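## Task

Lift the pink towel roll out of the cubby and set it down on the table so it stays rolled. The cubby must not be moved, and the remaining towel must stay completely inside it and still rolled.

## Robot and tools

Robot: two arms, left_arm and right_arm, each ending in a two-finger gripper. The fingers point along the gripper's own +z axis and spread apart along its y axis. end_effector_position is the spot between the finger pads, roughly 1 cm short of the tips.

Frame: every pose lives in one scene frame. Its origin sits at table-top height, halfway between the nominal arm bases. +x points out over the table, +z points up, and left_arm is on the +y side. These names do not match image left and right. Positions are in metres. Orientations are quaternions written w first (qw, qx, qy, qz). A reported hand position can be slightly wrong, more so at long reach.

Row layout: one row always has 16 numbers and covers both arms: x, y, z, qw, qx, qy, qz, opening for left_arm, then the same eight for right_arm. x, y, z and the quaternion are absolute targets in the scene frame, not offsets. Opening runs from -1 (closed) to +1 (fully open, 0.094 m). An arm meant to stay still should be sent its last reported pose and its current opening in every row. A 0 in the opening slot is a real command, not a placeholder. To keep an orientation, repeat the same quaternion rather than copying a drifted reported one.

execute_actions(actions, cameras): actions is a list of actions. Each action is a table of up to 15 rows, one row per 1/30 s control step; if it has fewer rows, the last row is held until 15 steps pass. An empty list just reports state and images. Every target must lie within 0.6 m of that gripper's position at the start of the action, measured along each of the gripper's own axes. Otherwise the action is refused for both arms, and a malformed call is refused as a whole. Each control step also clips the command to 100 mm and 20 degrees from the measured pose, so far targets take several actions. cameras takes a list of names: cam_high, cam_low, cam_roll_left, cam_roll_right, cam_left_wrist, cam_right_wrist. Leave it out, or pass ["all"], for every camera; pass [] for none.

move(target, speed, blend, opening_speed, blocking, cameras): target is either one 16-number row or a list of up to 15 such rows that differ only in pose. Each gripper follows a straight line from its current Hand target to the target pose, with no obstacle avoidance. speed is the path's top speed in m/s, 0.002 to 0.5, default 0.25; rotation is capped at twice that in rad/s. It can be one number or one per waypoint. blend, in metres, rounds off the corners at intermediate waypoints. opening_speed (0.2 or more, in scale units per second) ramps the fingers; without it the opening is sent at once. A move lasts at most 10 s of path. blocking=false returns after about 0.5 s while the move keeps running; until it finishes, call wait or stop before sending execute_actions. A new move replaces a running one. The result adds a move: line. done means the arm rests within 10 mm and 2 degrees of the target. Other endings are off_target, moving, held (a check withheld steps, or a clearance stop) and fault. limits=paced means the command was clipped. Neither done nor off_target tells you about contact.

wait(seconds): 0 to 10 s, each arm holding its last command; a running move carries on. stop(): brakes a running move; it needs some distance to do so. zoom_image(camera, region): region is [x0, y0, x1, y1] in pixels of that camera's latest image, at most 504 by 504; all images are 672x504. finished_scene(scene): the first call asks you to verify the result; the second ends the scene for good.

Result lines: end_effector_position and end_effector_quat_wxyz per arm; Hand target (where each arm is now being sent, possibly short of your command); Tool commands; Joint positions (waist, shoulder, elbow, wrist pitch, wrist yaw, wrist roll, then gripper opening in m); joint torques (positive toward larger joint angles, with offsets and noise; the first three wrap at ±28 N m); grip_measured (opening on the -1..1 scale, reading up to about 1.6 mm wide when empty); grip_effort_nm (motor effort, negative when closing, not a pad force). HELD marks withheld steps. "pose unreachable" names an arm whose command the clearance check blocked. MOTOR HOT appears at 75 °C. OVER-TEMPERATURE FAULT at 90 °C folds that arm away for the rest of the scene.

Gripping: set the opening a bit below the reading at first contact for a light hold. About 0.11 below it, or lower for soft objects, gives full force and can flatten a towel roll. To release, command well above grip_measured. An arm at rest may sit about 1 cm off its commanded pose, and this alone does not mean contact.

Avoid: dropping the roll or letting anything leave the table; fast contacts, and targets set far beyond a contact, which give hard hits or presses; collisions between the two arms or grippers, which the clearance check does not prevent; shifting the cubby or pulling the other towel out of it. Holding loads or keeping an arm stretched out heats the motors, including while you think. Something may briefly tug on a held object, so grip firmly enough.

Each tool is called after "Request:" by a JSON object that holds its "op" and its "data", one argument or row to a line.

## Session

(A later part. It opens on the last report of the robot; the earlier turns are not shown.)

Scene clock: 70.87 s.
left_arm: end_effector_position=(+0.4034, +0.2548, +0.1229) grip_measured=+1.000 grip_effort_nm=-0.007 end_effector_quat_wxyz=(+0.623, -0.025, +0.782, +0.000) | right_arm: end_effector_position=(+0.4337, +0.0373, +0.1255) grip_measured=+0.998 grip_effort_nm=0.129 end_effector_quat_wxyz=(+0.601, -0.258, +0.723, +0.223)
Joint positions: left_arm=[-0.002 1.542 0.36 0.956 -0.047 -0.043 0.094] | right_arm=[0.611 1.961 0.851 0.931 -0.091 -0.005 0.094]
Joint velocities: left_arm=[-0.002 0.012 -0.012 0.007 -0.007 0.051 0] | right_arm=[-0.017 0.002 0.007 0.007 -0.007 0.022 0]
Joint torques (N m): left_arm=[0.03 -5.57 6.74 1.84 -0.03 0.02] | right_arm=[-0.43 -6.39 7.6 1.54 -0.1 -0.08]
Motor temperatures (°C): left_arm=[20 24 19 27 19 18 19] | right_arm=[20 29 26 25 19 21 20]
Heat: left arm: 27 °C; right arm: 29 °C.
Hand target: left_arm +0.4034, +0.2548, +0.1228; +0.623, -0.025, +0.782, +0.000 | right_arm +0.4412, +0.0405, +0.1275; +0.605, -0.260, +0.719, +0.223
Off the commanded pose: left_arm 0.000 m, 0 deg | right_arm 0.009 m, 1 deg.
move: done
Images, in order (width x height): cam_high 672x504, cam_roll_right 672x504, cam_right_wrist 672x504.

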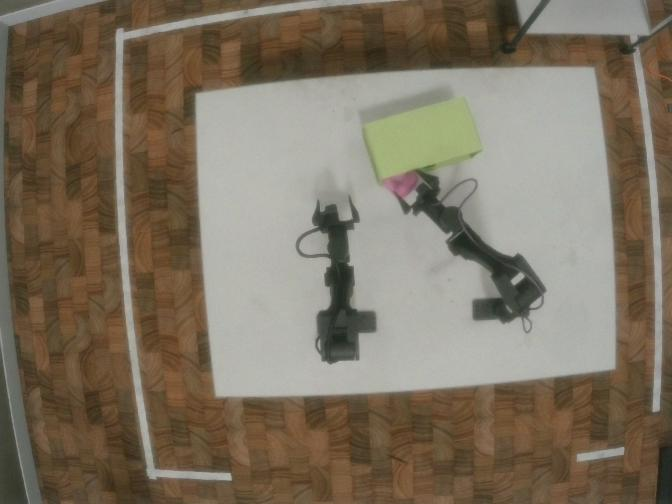

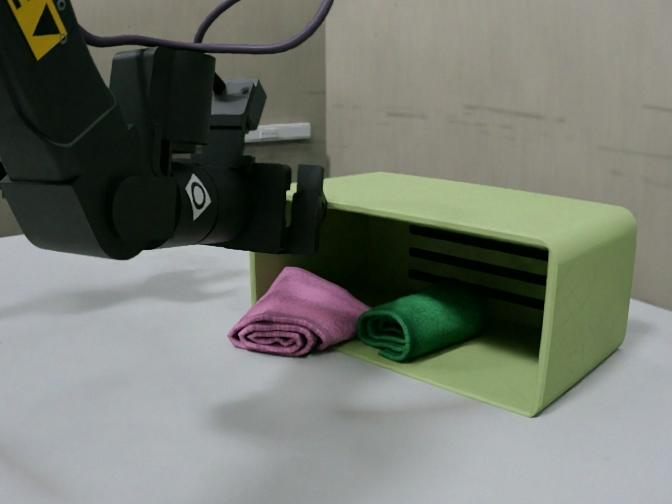

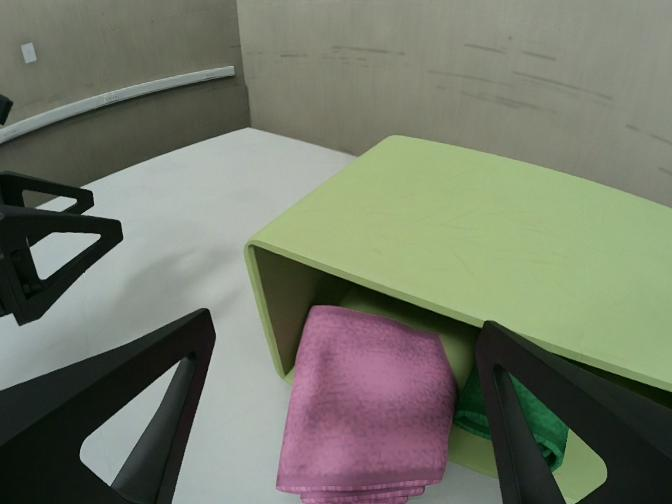

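Request:
{"op": "move", "data": {
  "target": [
    [0.4034,0.2548,0.1228,0.623,-0.025,0.782,0.0,1.0,0.430,0.030,0.128,0.6040,-0.2620,0.7198,0.2198,0.9],
    [0.4034,0.2548,0.1228,0.623,-0.025,0.782,0.0,1.0,0.434,0.032,0.036,0.6040,-0.2620,0.7198,0.2198,0.9]
  ],
  "speed": 0.07,
  "cameras": ["cam_right_wrist","cam_high","cam_roll_right"]
}}

Request:
{"op": "zoom_image", "data": {
  "camera": "cam_high",
  "region": [330, 80, 500, 230]
}}

Scene clock: 74.23 s.
left_arm: end_effector_position=(+0.4034, +0.2548, +0.1229) grip_measured=+1.000 grip_effort_nm=-0.007 end_effector_quat_wxyz=(+0.623, -0.025, +0.782, +0.000) | right_arm: end_effector_position=(+0.4293, +0.0322, +0.0387) grip_measured=+0.902 grip_effort_nm=-0.129 end_effector_quat_wxyz=(+0.599, -0.262, +0.724, +0.220)
Joint positions: left_arm=[-0.002 1.542 0.36 0.956 -0.047 -0.043 0.094] | right_arm=[0.606 2.267 0.811 1.269 -0.097 -0.014 0.089]
Joint velocities: left_arm=[-0.007 0.002 -0.007 -0.022 -0.037 0.051 0] | right_arm=[-0.012 -0.017 0.017 -0.037 0.007 -0.051 0]
Joint torques (N m): left_arm=[0.03 -5.57 6.74 1.84 -0.03 0.03] | right_arm=[-0.61 -7.47 3.95 1.74 -0.1 -0.07]
Motor temperatures (°C): left_arm=[20 24 19 27 19 18 19] | right_arm=[20 28 26 25 19 21 20]
Heat: left arm: 27 °C; right arm: 28 °C.
Hand target: left_arm +0.4034, +0.2548, +0.1228; +0.623, -0.025, +0.782, +0.000 | right_arm +0.4323, +0.0309, +0.0373; +0.604, -0.262, +0.720, +0.220
Off the commanded pose: left_arm 0.000 m, 0 deg | right_arm 0.005 m, 1 deg.
move: done
Images, in order (width x height): cam_high 672x504, cam_roll_right 672x504, cam_right_wrist 672x504.

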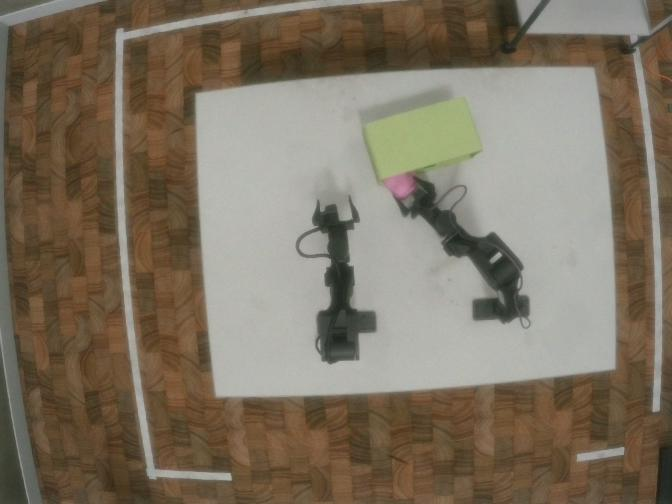

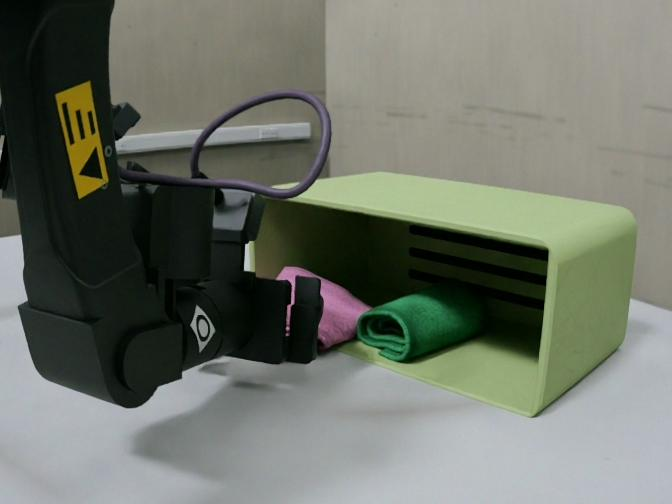

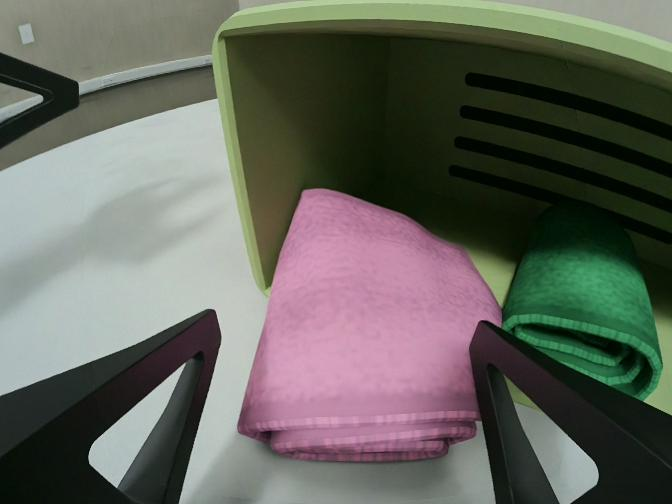

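Scaled by 2.965 from the camera's 672x504 image, which has a finer 960x720 frame.

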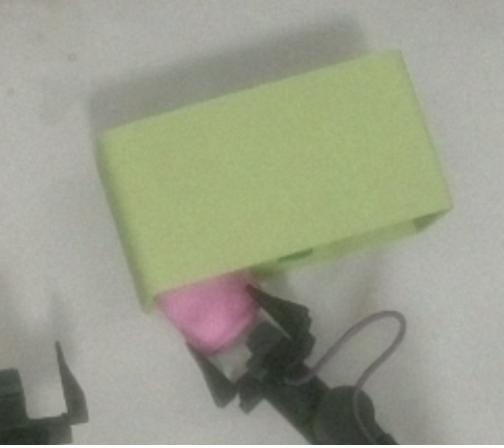

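Request:
{"op": "move", "data": {
  "target": [0.4034,0.2548,0.1228,0.623,-0.025,0.782,0.0,1.0,0.434,0.032,0.036,0.6040,-0.2620,0.7198,0.2198,-0.4],
  "speed": 0.07,
  "opening_speed": 0.6,
  "cameras": ["cam_right_wrist"]
}}

Scene clock: 76.90 s.
left_arm: end_effector_position=(+0.4034, +0.2548, +0.1229) grip_measured=+1.000 grip_effort_nm=-0.007 end_effector_quat_wxyz=(+0.623, -0.025, +0.782, +0.000) | right_arm: end_effector_position=(+0.4294, +0.0323, +0.0391) grip_measured=-0.397 grip_effort_nm=-0.134 end_effector_quat_wxyz=(+0.600, -0.262, +0.723, +0.220)
Joint positions: left_arm=[-0.002 1.542 0.36 0.956 -0.047 -0.043 0.094] | right_arm=[0.606 2.267 0.811 1.271 -0.097 -0.014 0.028]
Joint velocities: left_arm=[-0.012 -0.032 -0.027 -0.037 -0.022 -0.037 0] | right_arm=[0.007 0.002 0.007 0.007 -0.051 0.037 0]
Joint torques (N m): left_arm=[0.03 -5.57 6.74 1.85 -0.03 0.02] | right_arm=[-0.58 -6.84 4.71 1.72 -0.1 -0.06]
Motor temperatures (°C): left_arm=[20 24 19 27 19 18 19] | right_arm=[20 28 26 25 19 21 20]
Heat: left arm: 27 °C; right arm: 28 °C.
Hand target: left_arm +0.4034, +0.2548, +0.1228; +0.623, -0.025, +0.782, +0.000 | right_arm +0.4338, +0.0319, +0.0359; +0.604, -0.262, +0.720, +0.220
Off the commanded pose: left_arm 0.000 m, 0 deg | right_arm 0.006 m, 1 deg.
move: done
Images, in order (width x height): cam_right_wrist 672x504.

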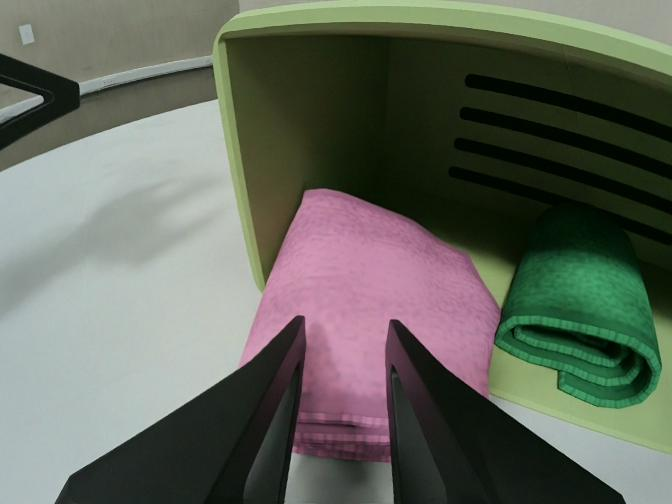

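Request:
{"op": "move", "data": {
  "target": [0.4034,0.2548,0.1228,0.623,-0.025,0.782,0.0,1.0,0.434,0.032,0.036,0.6040,-0.2620,0.7198,0.2198,-0.7],
  "speed": 0.05,
  "opening_speed": 0.6,
  "cameras": []
}}

Request:
{"op": "move", "data": {
  "target": [0.4034,0.2548,0.1228,0.623,-0.025,0.782,0.0,1.0,0.392,0.008,0.052,0.6040,-0.2620,0.7198,0.2198,-0.75],
  "speed": 0.05,
  "cameras": ["cam_right_wrist","cam_high"]
}}

Scene clock: 78.37 s.
left_arm: end_effector_position=(+0.4034, +0.2548, +0.1229) grip_measured=+1.000 grip_effort_nm=-0.012 end_effector_quat_wxyz=(+0.623, -0.025, +0.782, +0.000) | right_arm: end_effector_position=(+0.4294, +0.0323, +0.0392) grip_measured=-0.697 grip_effort_nm=-0.129 end_effector_quat_wxyz=(+0.600, -0.262, +0.723, +0.220)
Joint positions: left_arm=[-0.002 1.542 0.36 0.956 -0.047 -0.043 0.094] | right_arm=[0.606 2.267 0.811 1.271 -0.097 -0.014 0.014]
Joint velocities: left_arm=[-0.002 -0.002 0.007 -0.022 -0.007 -0.051 0] | right_arm=[-0.002 -0.017 0.002 -0.022 0.007 -0.081 0]
Joint torques (N m): left_arm=[0.03 -5.57 6.72 1.85 -0.03 0.02] | right_arm=[-0.59 -6.86 4.68 1.72 -0.1 -0.06]
Motor temperatures (°C): left_arm=[20 24 19 27 19 18 19] | right_arm=[20 28 26 25 19 21 20]
Heat: left arm: 27 °C; right arm: 28 °C.
Hand target: left_arm +0.4034, +0.2548, +0.1228; +0.623, -0.025, +0.782, +0.000 | right_arm +0.4338, +0.0319, +0.0360; +0.604, -0.262, +0.720, +0.220
Off the commanded pose: left_arm 0.000 m, 0 deg | right_arm 0.006 m, 1 deg.
move: done
No camera images: "cameras" was empty.

Scene clock: 79.80 s.
left_arm: end_effector_position=(+0.4034, +0.2548, +0.1229) grip_measured=+1.000 grip_effort_nm=-0.012 end_effector_quat_wxyz=(+0.623, -0.025, +0.782, +0.000) | right_arm: end_effector_position=(+0.3917, +0.0066, +0.0315) grip_measured=-0.748 grip_effort_nm=-0.125 end_effector_quat_wxyz=(+0.584, -0.265, +0.736, +0.216)
Joint positions: left_arm=[-0.002 1.542 0.36 0.956 -0.047 -0.043 0.094] | right_arm=[0.606 2.196 0.621 1.347 -0.097 -0.014 0.012]
Joint velocities: left_arm=[-0.012 0.012 0.007 -0.007 -0.066 -0.007 0] | right_arm=[-0.007 -0.002 -0.007 -0.037 -0.007 -0.037 0]
Joint torques (N m): left_arm=[0.03 -5.57 6.72 1.84 -0.03 0.03] | right_arm=[0.31 -11.43 1.98 1.74 0 -0.04]
Motor temperatures (°C): left_arm=[20 24 19 27 19 18 19] | right_arm=[20 28 26 25 19 21 20]
Heat: left arm: 27 °C; right arm: 28 °C.
Hand target: left_arm +0.4034, +0.2548, +0.1228; +0.623, -0.025, +0.782, +0.000 | right_arm +0.3923, +0.0081, +0.0525; +0.604, -0.262, +0.720, +0.220
Off the commanded pose: left_arm 0.000 m, 0 deg | right_arm 0.021 m, 3 deg.
move: off_target (right_arm)
Images, in order (width x height): cam_high 672x504, cam_right_wrist 672x504.

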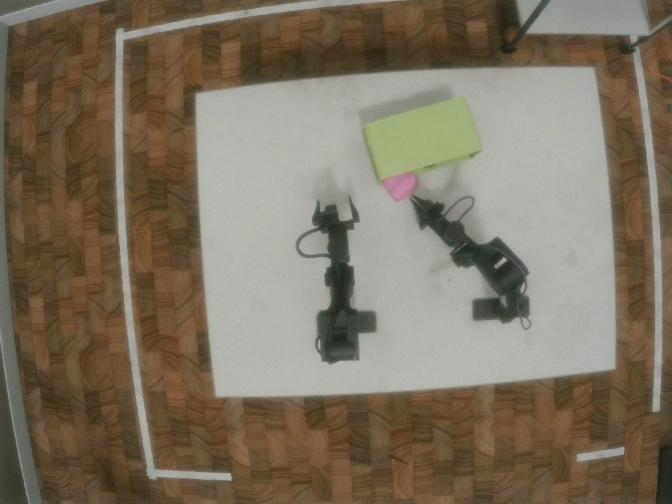

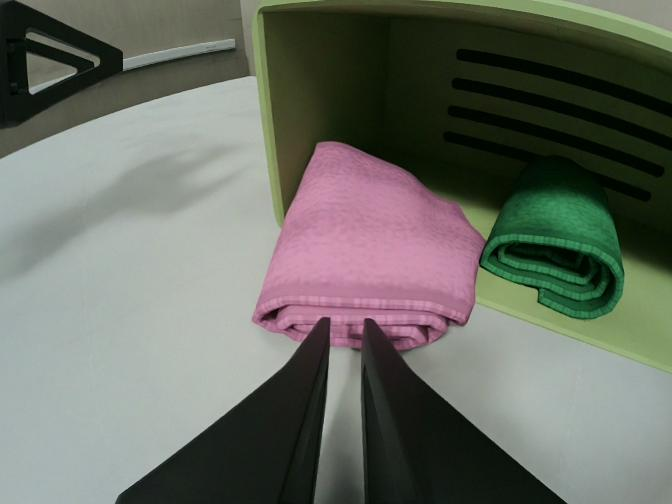

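Request:
{"op": "move", "data": {
  "target": [
    [0.4034,0.2548,0.1228,0.623,-0.025,0.782,0.0,1.0,0.388,0.005,0.06,0.5976,-0.2653,0.7250,0.2175,0.9],
    [0.4034,0.2548,0.1228,0.623,-0.025,0.782,0.0,1.0,0.405,0.012,0.12,0.5976,-0.2653,0.7250,0.2175,0.9],
    [0.4034,0.2548,0.1228,0.623,-0.025,0.782,0.0,1.0,0.437,0.033,0.09,0.5976,-0.2653,0.7250,0.2175,0.9],
    [0.4034,0.2548,0.1228,0.623,-0.025,0.782,0.0,1.0,0.438,0.034,0.020,0.5976,-0.2653,0.7250,0.2175,0.9]
  ],
  "speed": 0.07,
  "opening_speed": 1.0,
  "cameras": ["cam_right_wrist","cam_high","cam_roll_right"]
}}

Request:
{"op": "zoom_image", "data": {
  "camera": "cam_high",
  "region": [330, 80, 500, 230]
}}

Scene clock: 84.63 s.
left_arm: end_effector_position=(+0.4034, +0.2548, +0.1229) grip_measured=+1.000 grip_effort_nm=-0.012 end_effector_quat_wxyz=(+0.623, -0.025, +0.782, +0.000) | right_arm: end_effector_position=(+0.4326, +0.0333, +0.0198) grip_measured=+0.898 grip_effort_nm=0.134 end_effector_quat_wxyz=(+0.592, -0.266, +0.730, +0.216)
Joint positions: left_arm=[-0.002 1.542 0.36 0.956 -0.047 -0.043 0.094] | right_arm=[0.602 2.328 0.84 1.28 -0.1 -0.022 0.089]
Joint velocities: left_arm=[-0.012 -0.012 -0.017 0.051 0.066 0.081 0] | right_arm=[-0.012 0.002 -0.017 0.007 -0.022 -0.007 0]
Joint torques (N m): left_arm=[0.03 -5.57 6.74 1.84 -0.03 0.03] | right_arm=[-0.47 -7.31 4.96 1.7 -0.1 -0.03]
Motor temperatures (°C): left_arm=[20 24 19 28 19 18 19] | right_arm=[20 28 26 26 19 21 20]
Heat: left arm: 28 °C; right arm: 28 °C.
Hand target: left_arm +0.4034, +0.2548, +0.1228; +0.623, -0.025, +0.782, +0.000 | right_arm +0.4377, +0.0341, +0.0188; +0.597, -0.265, +0.725, +0.217
Off the commanded pose: left_arm 0.000 m, 0 deg | right_arm 0.005 m, 1 deg.
move: done
Images, in order (width x height): cam_high 672x504, cam_roll_right 672x504, cam_right_wrist 672x504.

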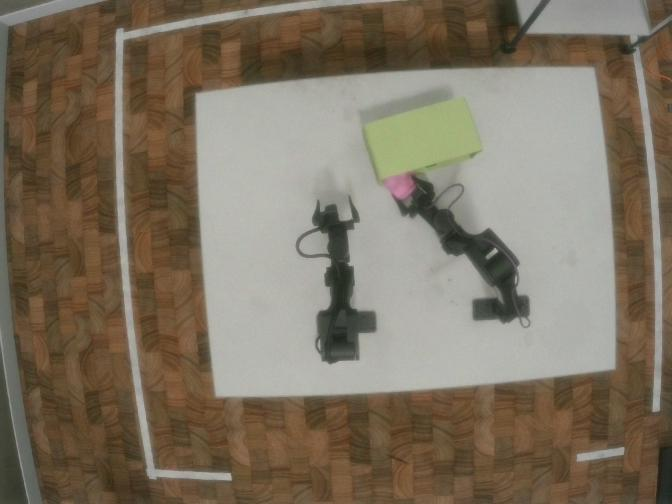

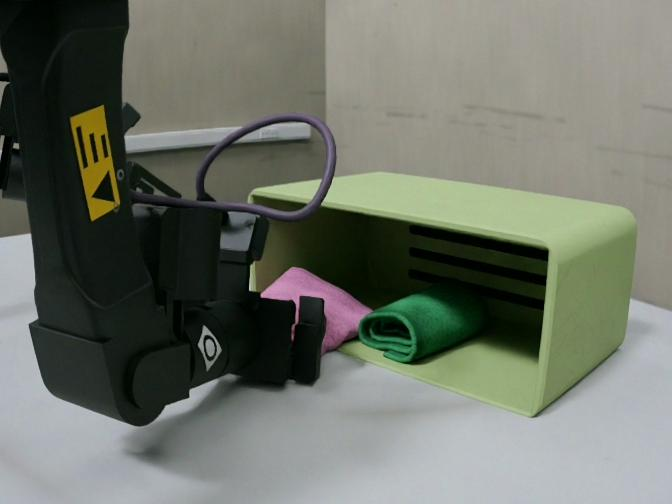

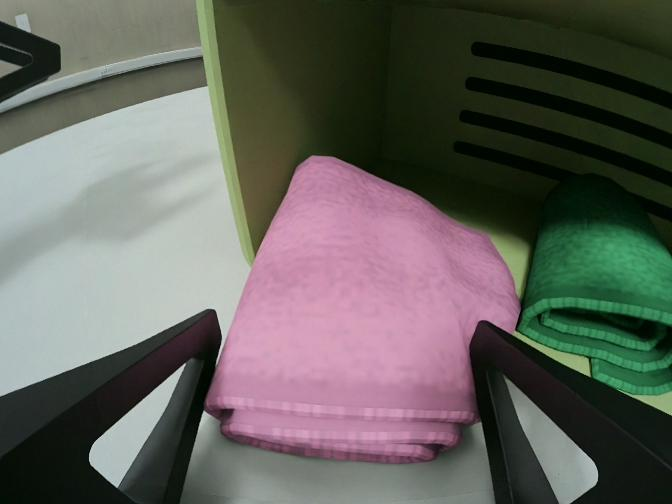

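Scaled by 2.965 from the camera's 672x504 image, which has a finer 960x720 frame.

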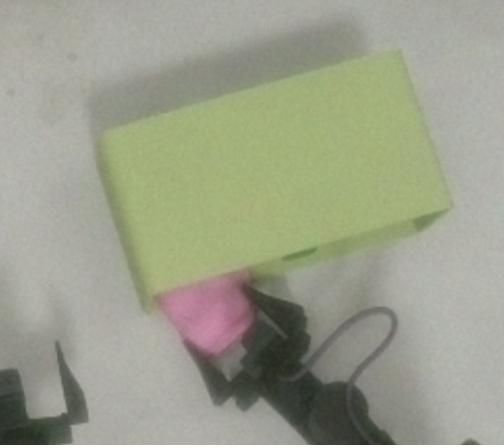

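Good. Close gently and monitor.

Request:
{"op": "move", "data": {
  "target": [0.4034,0.2548,0.1228,0.623,-0.025,0.782,0.0,1.0,0.438,0.034,0.020,0.5976,-0.2653,0.7250,0.2175,-0.1],
  "speed": 0.07,
  "opening_speed": 0.6,
  "cameras": ["cam_right_wrist"]
}}

Request:
{"op": "move", "data": {
  "target": [0.4034,0.2548,0.1228,0.623,-0.025,0.782,0.0,1.0,0.438,0.034,0.020,0.5976,-0.2653,0.7250,0.2175,-0.55],
  "speed": 0.07,
  "opening_speed": 0.6,
  "cameras": ["cam_right_wrist"]
}}

Scene clock: 86.97 s.
left_arm: end_effector_position=(+0.4034, +0.2548, +0.1229) grip_measured=+1.000 grip_effort_nm=-0.012 end_effector_quat_wxyz=(+0.623, -0.025, +0.782, +0.000) | right_arm: end_effector_position=(+0.4338, +0.0338, +0.0266) grip_measured=-0.096 grip_effort_nm=-0.212 end_effector_quat_wxyz=(+0.602, -0.265, +0.721, +0.219)
Joint positions: left_arm=[-0.002 1.542 0.36 0.956 -0.047 -0.043 0.094] | right_arm=[0.601 2.328 0.84 1.308 -0.104 -0.022 0.042]
Joint velocities: left_arm=[-0.007 -0.012 -0.002 -0.037 -0.066 -0.037 0] | right_arm=[0.002 0.007 0.007 -0.066 -0.051 0.007 0]
Joint torques (N m): left_arm=[0.02 -5.59 6.74 1.85 -0.03 0.03] | right_arm=[-0.43 -7.65 4.85 1.41 -0.08 -0.03]
Motor temperatures (°C): left_arm=[20 24 19 28 19 18 19] | right_arm=[20 27 26 26 19 21 20]
Heat: left arm: 28 °C; right arm: 27 °C.
Hand target: left_arm +0.4034, +0.2548, +0.1228; +0.623, -0.025, +0.782, +0.000 | right_arm +0.4379, +0.0338, +0.0200; +0.597, -0.265, +0.725, +0.217
Off the commanded pose: left_arm 0.000 m, 0 deg | right_arm 0.008 m, 1 deg.
move: done
Images, in order (width x height): cam_right_wrist 672x504.

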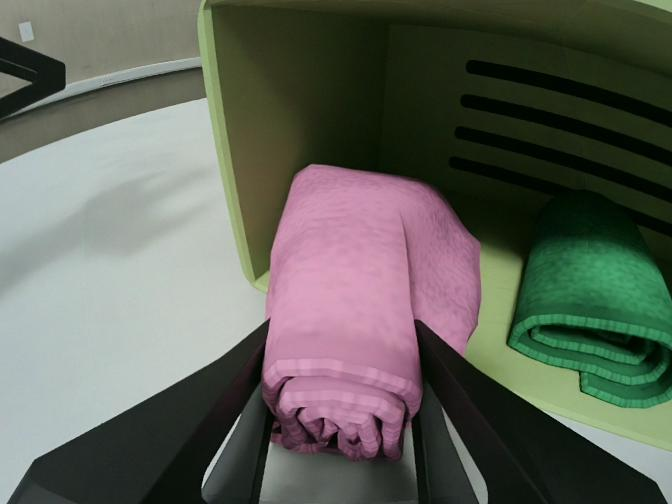

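Scene clock: 88.23 s.
left_arm: end_effector_position=(+0.4034, +0.2548, +0.1229) grip_measured=+1.000 grip_effort_nm=-0.002 end_effector_quat_wxyz=(+0.623, -0.025, +0.782, +0.000) | right_arm: end_effector_position=(+0.4340, +0.0341, +0.0283) grip_measured=-0.408 grip_effort_nm=-0.940 end_effector_quat_wxyz=(+0.605, -0.264, +0.719, +0.220)
Joint positions: left_arm=[-0.002 1.542 0.36 0.956 -0.047 -0.043 0.094] | right_arm=[0.601 2.328 0.84 1.315 -0.104 -0.022 0.028]
Joint velocities: left_arm=[0.017 -0.007 -0.012 -0.007 -0.007 -0.037 0] | right_arm=[-0.002 -0.002 -0.017 0.051 0.022 -0.007 0]
Joint torques (N m): left_arm=[0.02 -5.57 6.74 1.84 -0.03 0.02] | right_arm=[-0.39 -7.72 4.71 1.37 -0.08 -0.03]
Motor temperatures (°C): left_arm=[20 24 19 28 19 18 19] | right_arm=[20 27 26 26 19 21 20]
Heat: left arm: 28 °C; right arm: 27 °C.
Hand target: left_arm +0.4034, +0.2548, +0.1228; +0.623, -0.025, +0.782, +0.000 | right_arm +0.4375, +0.0337, +0.0201; +0.598, -0.265, +0.725, +0.218
Off the commanded pose: left_arm 0.000 m, 0 deg | right_arm 0.009 m, 1 deg.
move: done
Images, in order (width x height): cam_right_wrist 672x504.

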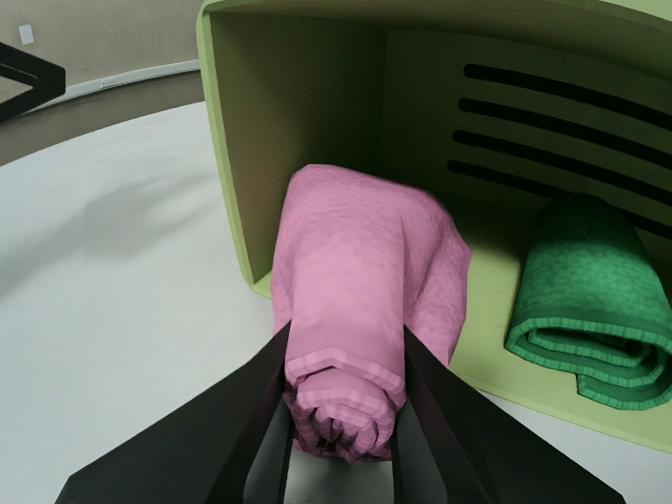

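Request:
{"op": "move", "data": {
  "target": [0.4034,0.2548,0.1228,0.623,-0.025,0.782,0.0,1.0,0.363,-0.003,0.050,0.5976,-0.2653,0.7250,0.2175,-0.5],
  "speed": 0.06,
  "cameras": ["cam_right_wrist","cam_high"]
}}

Scene clock: 90.43 s.
left_arm: end_effector_position=(+0.4034, +0.2548, +0.1229) grip_measured=+1.000 grip_effort_nm=-0.007 end_effector_quat_wxyz=(+0.623, -0.025, +0.782, +0.000) | right_arm: end_effector_position=(+0.3630, -0.0053, +0.0315) grip_measured=-0.424 grip_effort_nm=-1.028 end_effector_quat_wxyz=(+0.578, -0.271, +0.740, +0.211)
Joint positions: left_arm=[-0.002 1.542 0.36 0.956 -0.047 -0.043 0.094] | right_arm=[0.628 2.141 0.496 1.399 -0.076 -0.02 0.027]
Joint velocities: left_arm=[0.007 -0.017 0.007 0.022 -0.037 0.066 0] | right_arm=[0.007 0.002 -0.012 -0.022 -0.007 0.022 0.001]
Joint torques (N m): left_arm=[0.03 -5.59 6.74 1.84 -0.03 0.02] | right_arm=[0.51 -10.5 1.7 1.75 0.02 0.03]
Motor temperatures (°C): left_arm=[20 24 19 28 19 18 19] | right_arm=[20 28 26 26 19 21 21]
Heat: left arm: 28 °C; right arm: 28 °C.
Hand target: left_arm +0.4034, +0.2548, +0.1228; +0.623, -0.025, +0.782, +0.000 | right_arm +0.3633, -0.0031, +0.0511; +0.597, -0.266, +0.725, +0.217
Off the commanded pose: left_arm 0.000 m, 0 deg | right_arm 0.019 m, 3 deg.
move: off_target (right_arm)
Images, in order (width x height): cam_high 672x504, cam_right_wrist 672x504.

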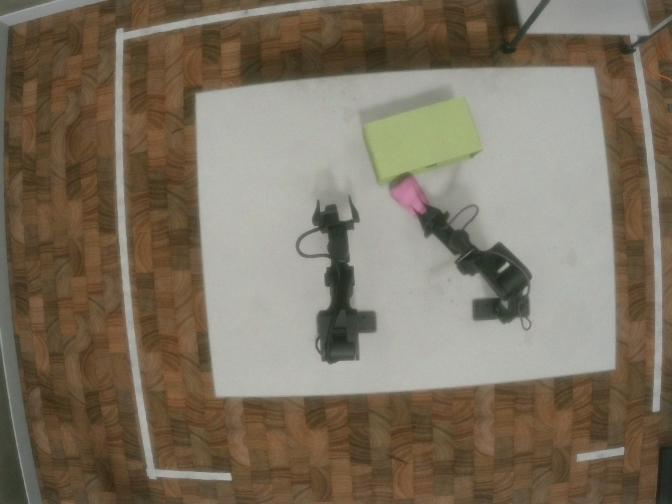

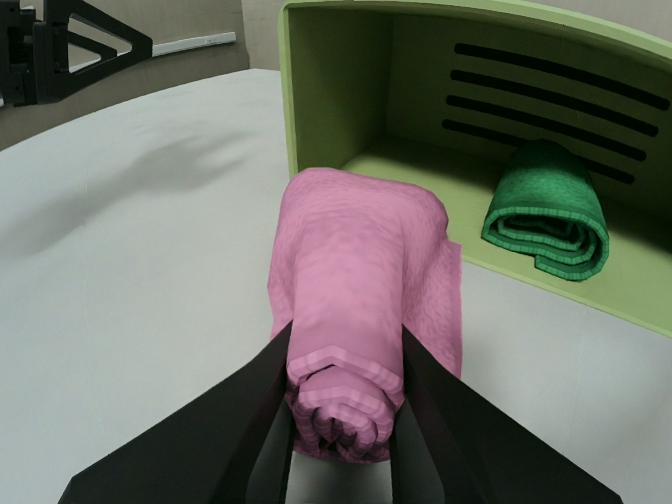

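Request:
{"op": "move", "data": {
  "target": [0.4034,0.2548,0.1228,0.623,-0.025,0.782,0.0,1.0,0.305,-0.050,0.050,0.5721,-0.2713,0.7455,0.2082,-0.5],
  "speed": 0.07,
  "cameras": ["cam_right_wrist","cam_high","cam_roll_right"]
}}

Scene clock: 92.50 s.
left_arm: end_effector_position=(+0.4034, +0.2548, +0.1229) grip_measured=+1.000 grip_effort_nm=-0.007 end_effector_quat_wxyz=(+0.623, -0.025, +0.782, +0.000) | right_arm: end_effector_position=(+0.3030, -0.0502, +0.0355) grip_measured=-0.425 grip_effort_nm=-1.028 end_effector_quat_wxyz=(+0.552, -0.275, +0.760, +0.203)
Joint positions: left_arm=[-0.002 1.542 0.36 0.956 -0.047 -0.043 0.094] | right_arm=[0.625 1.951 0.203 1.434 -0.076 -0.02 0.027]
Joint velocities: left_arm=[-0.007 -0.002 0.002 0.022 -0.007 -0.022 0] | right_arm=[0.002 -0.012 -0.002 0.022 0.022 0.037 0]
Joint torques (N m): left_arm=[0.03 -5.59 6.74 1.84 -0.03 0.02] | right_arm=[-0.44 -7.8 1.31 1.78 -0.1 -0.04]
Motor temperatures (°C): left_arm=[20 24 19 28 19 18 19] | right_arm=[20 27 26 26 19 21 21]
Heat: left arm: 28 °C; right arm: 27 °C.
Hand target: left_arm +0.4034, +0.2548, +0.1228; +0.623, -0.025, +0.782, +0.000 | right_arm +0.3052, -0.0499, +0.0510; +0.572, -0.271, +0.745, +0.208
Off the commanded pose: left_arm 0.000 m, 0 deg | right_arm 0.015 m, 3 deg.
move: off_target (right_arm)
Images, in order (width x height): cam_high 672x504, cam_roll_right 672x504, cam_right_wrist 672x504.

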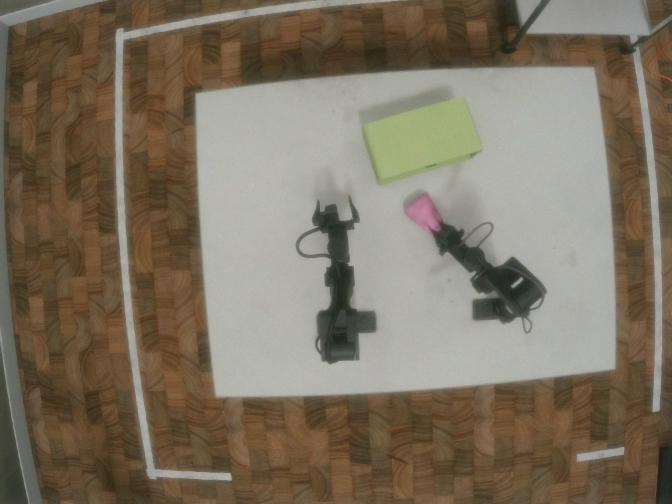

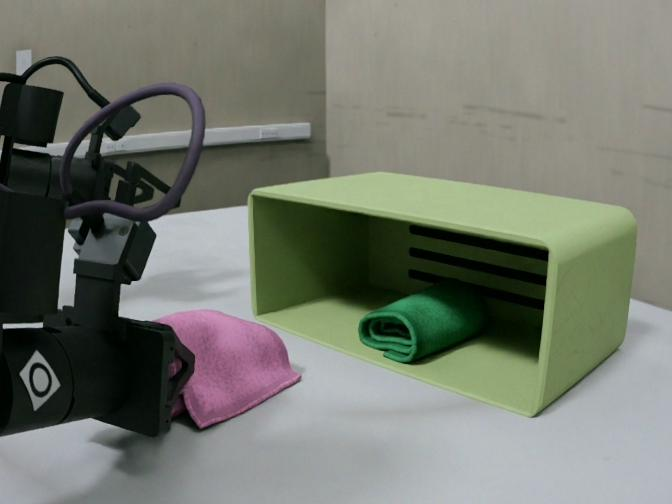

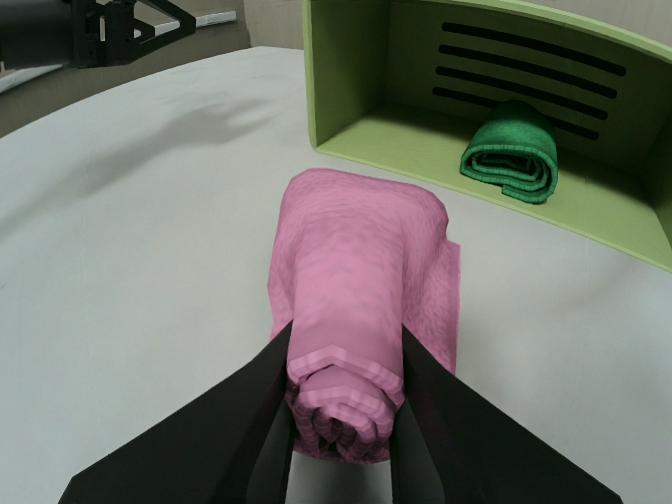

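Request:
{"op": "move", "data": {
  "target": [0.4034,0.2548,0.1228,0.623,-0.025,0.782,0.0,1.0,0.305,-0.050,0.030,0.5721,-0.2713,0.7455,0.2082,-0.5],
  "speed": 0.04,
  "cameras": []
}}

Request:
{"op": "move", "data": {
  "target": [0.4034,0.2548,0.1228,0.623,-0.025,0.782,0.0,1.0,0.305,-0.050,0.030,0.5721,-0.2713,0.7455,0.2082,0.8],
  "speed": 0.05,
  "opening_speed": 0.7,
  "cameras": ["cam_right_wrist","cam_high","cam_roll_right"]
}}

Request:
{"op": "zoom_image", "data": {
  "camera": "cam_right_wrist",
  "region": [180, 120, 640, 480]
}}

Scene clock: 94.07 s.
left_arm: end_effector_position=(+0.4034, +0.2548, +0.1229) grip_measured=+1.000 grip_effort_nm=-0.012 end_effector_quat_wxyz=(+0.623, -0.025, +0.782, +0.000) | right_arm: end_effector_position=(+0.3035, -0.0498, +0.0310) grip_measured=-0.425 grip_effort_nm=-1.028 end_effector_quat_wxyz=(+0.561, -0.274, +0.754, +0.205)
Joint positions: left_arm=[-0.002 1.542 0.36 0.956 -0.047 -0.043 0.094] | right_arm=[0.625 2.038 0.203 1.543 -0.076 -0.02 0.027]
Joint velocities: left_arm=[0.012 0.002 0.017 0.037 -0.081 0.022 0] | right_arm=[0.012 0.012 -0.002 0.007 0.125 0.022 0]
Joint torques (N m): left_arm=[0.02 -5.57 6.74 1.84 -0.03 0.02] | right_arm=[-0.34 -4.01 1.76 1.71 -0.08 -0.05]
Motor temperatures (°C): left_arm=[20 24 19 28 19 18 19] | right_arm=[20 27 26 26 19 21 21]
Heat: left arm: 28 °C; right arm: 27 °C.
Hand target: left_arm +0.4034, +0.2548, +0.1228; +0.623, -0.025, +0.782, +0.000 | right_arm +0.3051, -0.0499, +0.0306; +0.564, -0.273, +0.752, +0.205
Off the commanded pose: left_arm 0.000 m, 0 deg | right_arm 0.002 m, 2 deg.
joint sent to its limit (right arm) — joint 4 (wrist pitch), upper limit. The joint targets still meet the commanded pose.
move: done
No camera images: "cameras" was empty.

Scene clock: 96.17 s.
left_arm: end_effector_position=(+0.4034, +0.2548, +0.1229) grip_measured=+1.000 grip_effort_nm=-0.007 end_effector_quat_wxyz=(+0.623, -0.025, +0.782, +0.000) | right_arm: end_effector_position=(+0.3036, -0.0498, +0.0310) grip_measured=+0.797 grip_effort_nm=0.134 end_effector_quat_wxyz=(+0.561, -0.274, +0.754, +0.205)
Joint positions: left_arm=[-0.002 1.542 0.36 0.956 -0.047 -0.043 0.094] | right_arm=[0.625 2.038 0.203 1.543 -0.076 -0.02 0.084]
Joint velocities: left_arm=[0.007 -0.007 -0.017 -0.022 0.037 0.022 0] | right_arm=[-0.002 0.017 -0.022 -0.037 0.007 -0.022 0.001]
Joint torques (N m): left_arm=[0.02 -5.57 6.74 1.84 -0.03 0.02] | right_arm=[-0.35 -3.95 1.77 1.71 -0.08 -0.04]
Motor temperatures (°C): left_arm=[20 24 19 28 19 18 19] | right_arm=[20 27 25 26 19 21 21]
Heat: left arm: 28 °C; right arm: 27 °C.
Hand target: left_arm +0.4034, +0.2548, +0.1228; +0.623, -0.025, +0.782, +0.000 | right_arm +0.3051, -0.0499, +0.0304; +0.564, -0.274, +0.752, +0.205
Off the commanded pose: left_arm 0.000 m, 0 deg | right_arm 0.002 m, 2 deg.
joint sent to its limit (right arm) — joint 4 (wrist pitch), upper limit. The joint targets still meet the commanded pose.
move: done
Images, in order (width x height): cam_high 672x504, cam_roll_right 672x504, cam_right_wrist 672x504.

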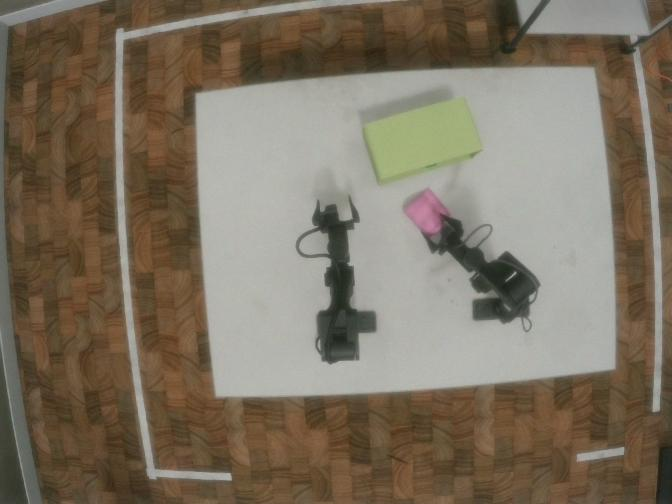

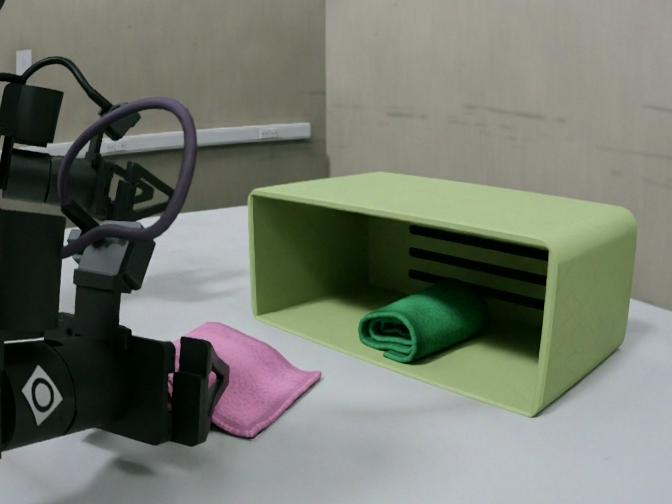

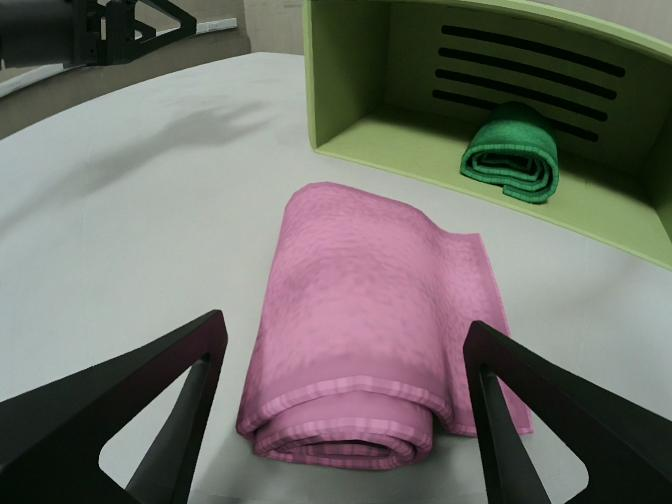

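Scaled by 1.096 from the camera's 672x504 image, which has a finer 960x720 frame.

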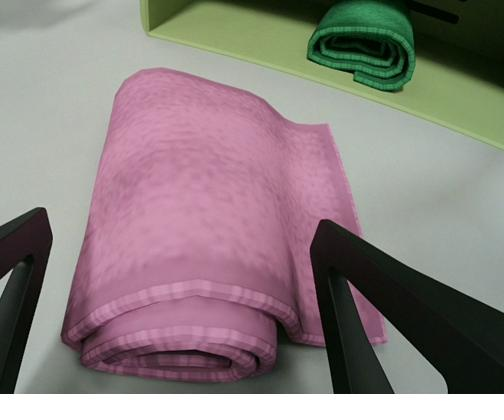

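Request:
{"op": "move", "data": {
  "target": [0.4034,0.2548,0.1228,0.623,-0.025,0.782,0.0,1.0,0.305,-0.050,0.030,0.5721,-0.2713,0.7455,0.2082,-0.35],
  "speed": 0.05,
  "opening_speed": 0.6,
  "cameras": ["cam_right_wrist"]
}}

Scene clock: 100.30 s.
left_arm: end_effector_position=(+0.4034, +0.2548, +0.1229) grip_measured=+1.000 grip_effort_nm=-0.007 end_effector_quat_wxyz=(+0.623, -0.025, +0.782, +0.000) | right_arm: end_effector_position=(+0.3045, -0.0492, +0.0349) grip_measured=-0.347 grip_effort_nm=-0.183 end_effector_quat_wxyz=(+0.567, -0.272, +0.749, +0.207)
Joint positions: left_arm=[-0.002 1.542 0.36 0.956 -0.047 -0.043 0.094] | right_arm=[0.625 2.038 0.203 1.559 -0.076 -0.02 0.031]
Joint velocities: left_arm=[-0.012 -0.022 -0.007 -0.022 -0.007 0.037 0] | right_arm=[0.007 -0.012 0.017 -0.007 -0.037 0.022 0]
Joint torques (N m): left_arm=[0.03 -5.59 6.74 1.84 -0.03 0.02] | right_arm=[-0.34 -3.96 1.77 1.57 -0.08 -0.05]
Motor temperatures (°C): left_arm=[20 24 19 28 19 18 19] | right_arm=[20 26 25 27 19 21 21]
Heat: left arm: 28 °C; right arm: 27 °C.
Hand target: left_arm +0.4034, +0.2548, +0.1228; +0.623, -0.025, +0.782, +0.000 | right_arm +0.3051, -0.0499, +0.0304; +0.564, -0.274, +0.752, +0.205
Off the commanded pose: left_arm 0.000 m, 0 deg | right_arm 0.005 m, 1 deg.
joint sent to its limit (right arm) — joint 4 (wrist pitch), upper limit. The joint targets still meet the commanded pose.
move: done
Images, in order (width x height): cam_right_wrist 672x504.

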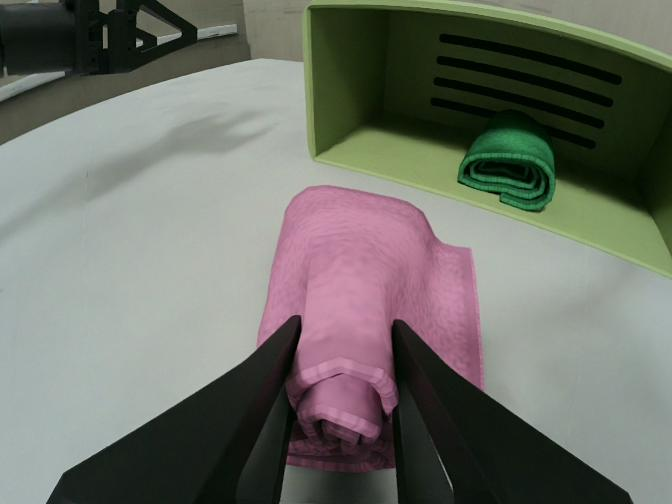

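Request:
{"op": "move", "data": {
  "target": [
    [0.4034,0.2548,0.1228,0.623,-0.025,0.782,0.0,1.0,0.302,-0.047,0.06,0.5721,-0.2713,0.7455,0.2082,-0.6],
    [0.4034,0.2548,0.1228,0.623,-0.025,0.782,0.0,1.0,0.280,-0.020,0.15,0.5721,-0.2713,0.7455,0.2082,-0.6]
  ],
  "speed": 0.06,
  "cameras": ["cam_right_wrist","cam_roll_right","cam_high"]
}}

Scene clock: 103.83 s.
left_arm: end_effector_position=(+0.4034, +0.2548, +0.1230) grip_measured=+1.000 grip_effort_nm=-0.017 end_effector_quat_wxyz=(+0.623, -0.025, +0.782, +0.000) | right_arm: end_effector_position=(+0.2778, -0.0251, +0.1234) grip_measured=-0.598 grip_effort_nm=-0.999 end_effector_quat_wxyz=(+0.551, -0.283, +0.760, +0.195)
Joint positions: left_arm=[-0.002 1.542 0.36 0.956 -0.047 -0.043 0.094] | right_arm=[0.805 1.284 0.306 0.654 0.098 0.016 0.019]
Joint velocities: left_arm=[-0.007 0.007 -0.002 -0.066 -0.007 -0.007 0] | right_arm=[0.007 -0.022 -0.012 0.007 0.081 0.037 -0.002]
Joint torques (N m): left_arm=[0.02 -5.59 6.72 1.84 -0.03 0.02] | right_arm=[0.43 -4.97 7.95 1.56 0.06 0.03]
Motor temperatures (°C): left_arm=[20 24 19 28 19 18 19] | right_arm=[20 26 25 27 19 21 21]
Heat: left arm: 28 °C; right arm: 27 °C.
Hand target: left_arm +0.4034, +0.2548, +0.1229; +0.623, -0.025, +0.782, +0.000 | right_arm +0.2824, -0.0192, +0.1468; +0.573, -0.273, +0.745, +0.206
Off the commanded pose: left_arm 0.000 m, 0 deg | right_arm 0.027 m, 4 deg.
move: off_target (right_arm)
Images, in order (width x height): cam_high 672x504, cam_roll_right 672x504, cam_right_wrist 672x504.

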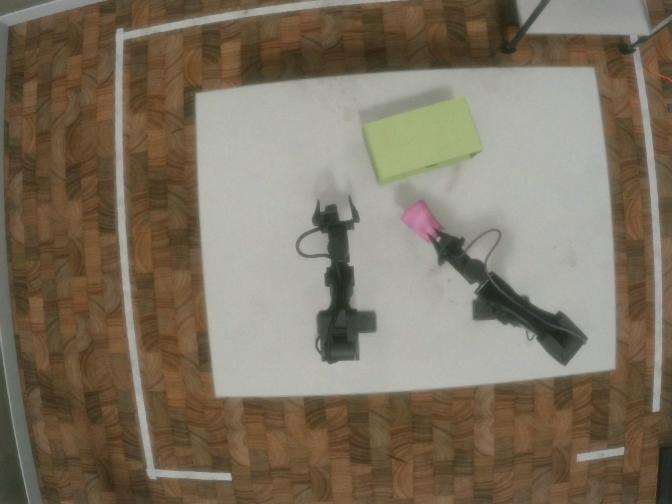

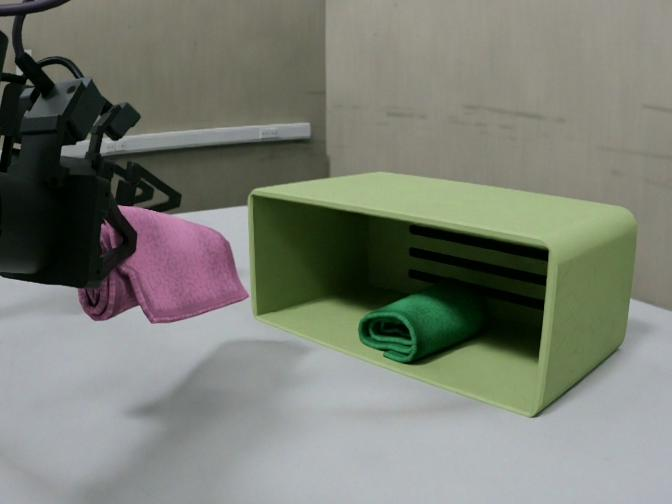

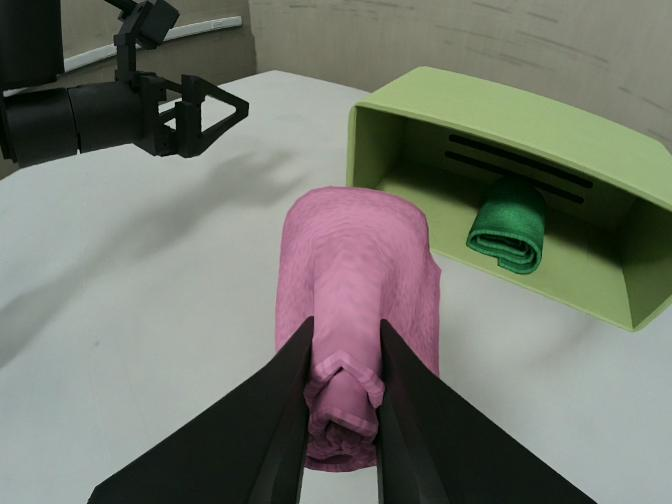

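Request:
{"op": "move", "data": {
  "target": [
    [0.4034,0.2548,0.1228,0.623,-0.025,0.782,0.0,1.0,0.280,-0.022,0.12,0.5364,-0.1021,0.7652,0.3417,-0.65],
    [0.4034,0.2548,0.1228,0.623,-0.025,0.782,0.0,1.0,0.281,-0.022,0.085,0.4497,0.0660,0.7692,0.4496,-0.65]
  ],
  "speed": 0.1,
  "cameras": ["cam_right_wrist","cam_roll_right","cam_roll_left"]
}}

Scene clock: 110.50 s.
left_arm: end_effector_position=(+0.4034, +0.2548, +0.1230) grip_measured=+1.000 grip_effort_nm=-0.007 end_effector_quat_wxyz=(+0.623, -0.025, +0.782, +0.000) | right_arm: end_effector_position=(+0.2814, -0.0215, +0.0867) grip_measured=-0.603 grip_effort_nm=-1.033 end_effector_quat_wxyz=(+0.448, +0.066, +0.772, +0.447)
Joint positions: left_arm=[-0.002 1.542 0.36 0.956 -0.047 -0.043 0.094] | right_arm=[0.805 1.728 0.19 1.335 0.098 0.889 0.019]
Joint velocities: left_arm=[0.007 -0.027 -0.002 -0.051 -0.007 -0.051 0] | right_arm=[-0.022 -0.017 -0.027 -0.066 0.022 0.037 0]
Joint torques (N m): left_arm=[0.02 -5.57 6.72 1.84 -0.03 0.02] | right_arm=[0.12 -3.33 2.25 1.81 0.01 -0.01]
Motor temperatures (°C): left_arm=[20 24 19 28 19 18 19] | right_arm=[20 25 26 27 19 21 21]
Heat: left arm: 28 °C; right arm: 27 °C.
Hand target: left_arm +0.4034, +0.2548, +0.1228; +0.623, -0.025, +0.782, +0.000 | right_arm +0.2803, -0.0227, +0.0867; +0.450, +0.067, +0.769, +0.449
Off the commanded pose: left_arm 0.000 m, 0 deg | right_arm 0.002 m, 1 deg.
move: done
Images, in order (width x height): cam_roll_left 672x504, cam_roll_right 672x504, cam_right_wrist 672x504.

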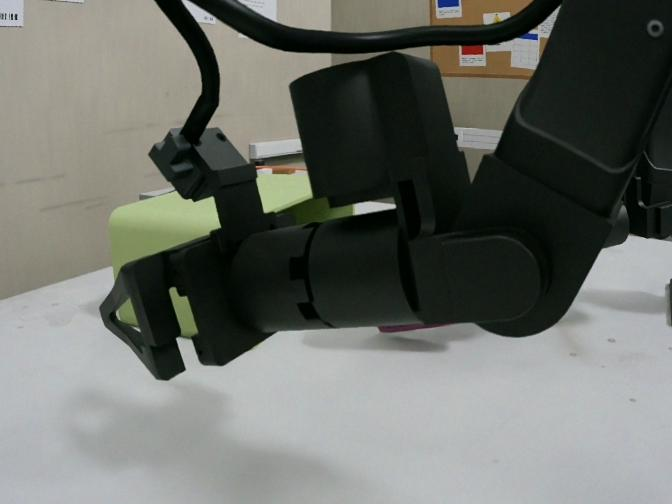

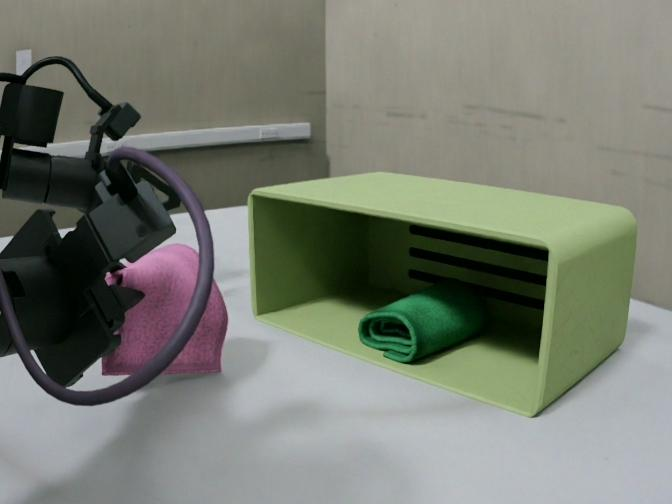

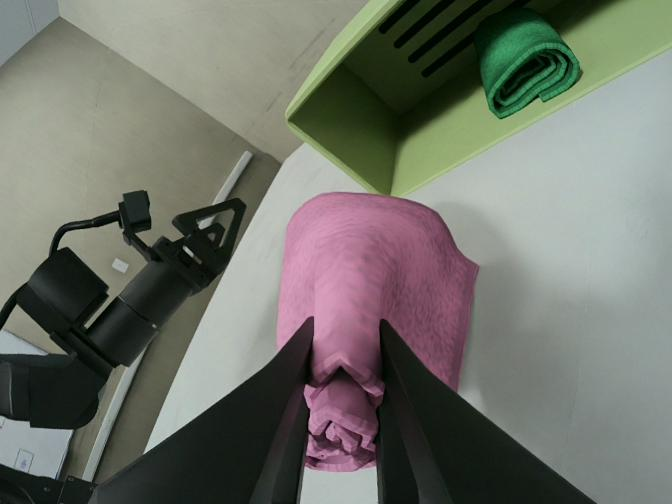

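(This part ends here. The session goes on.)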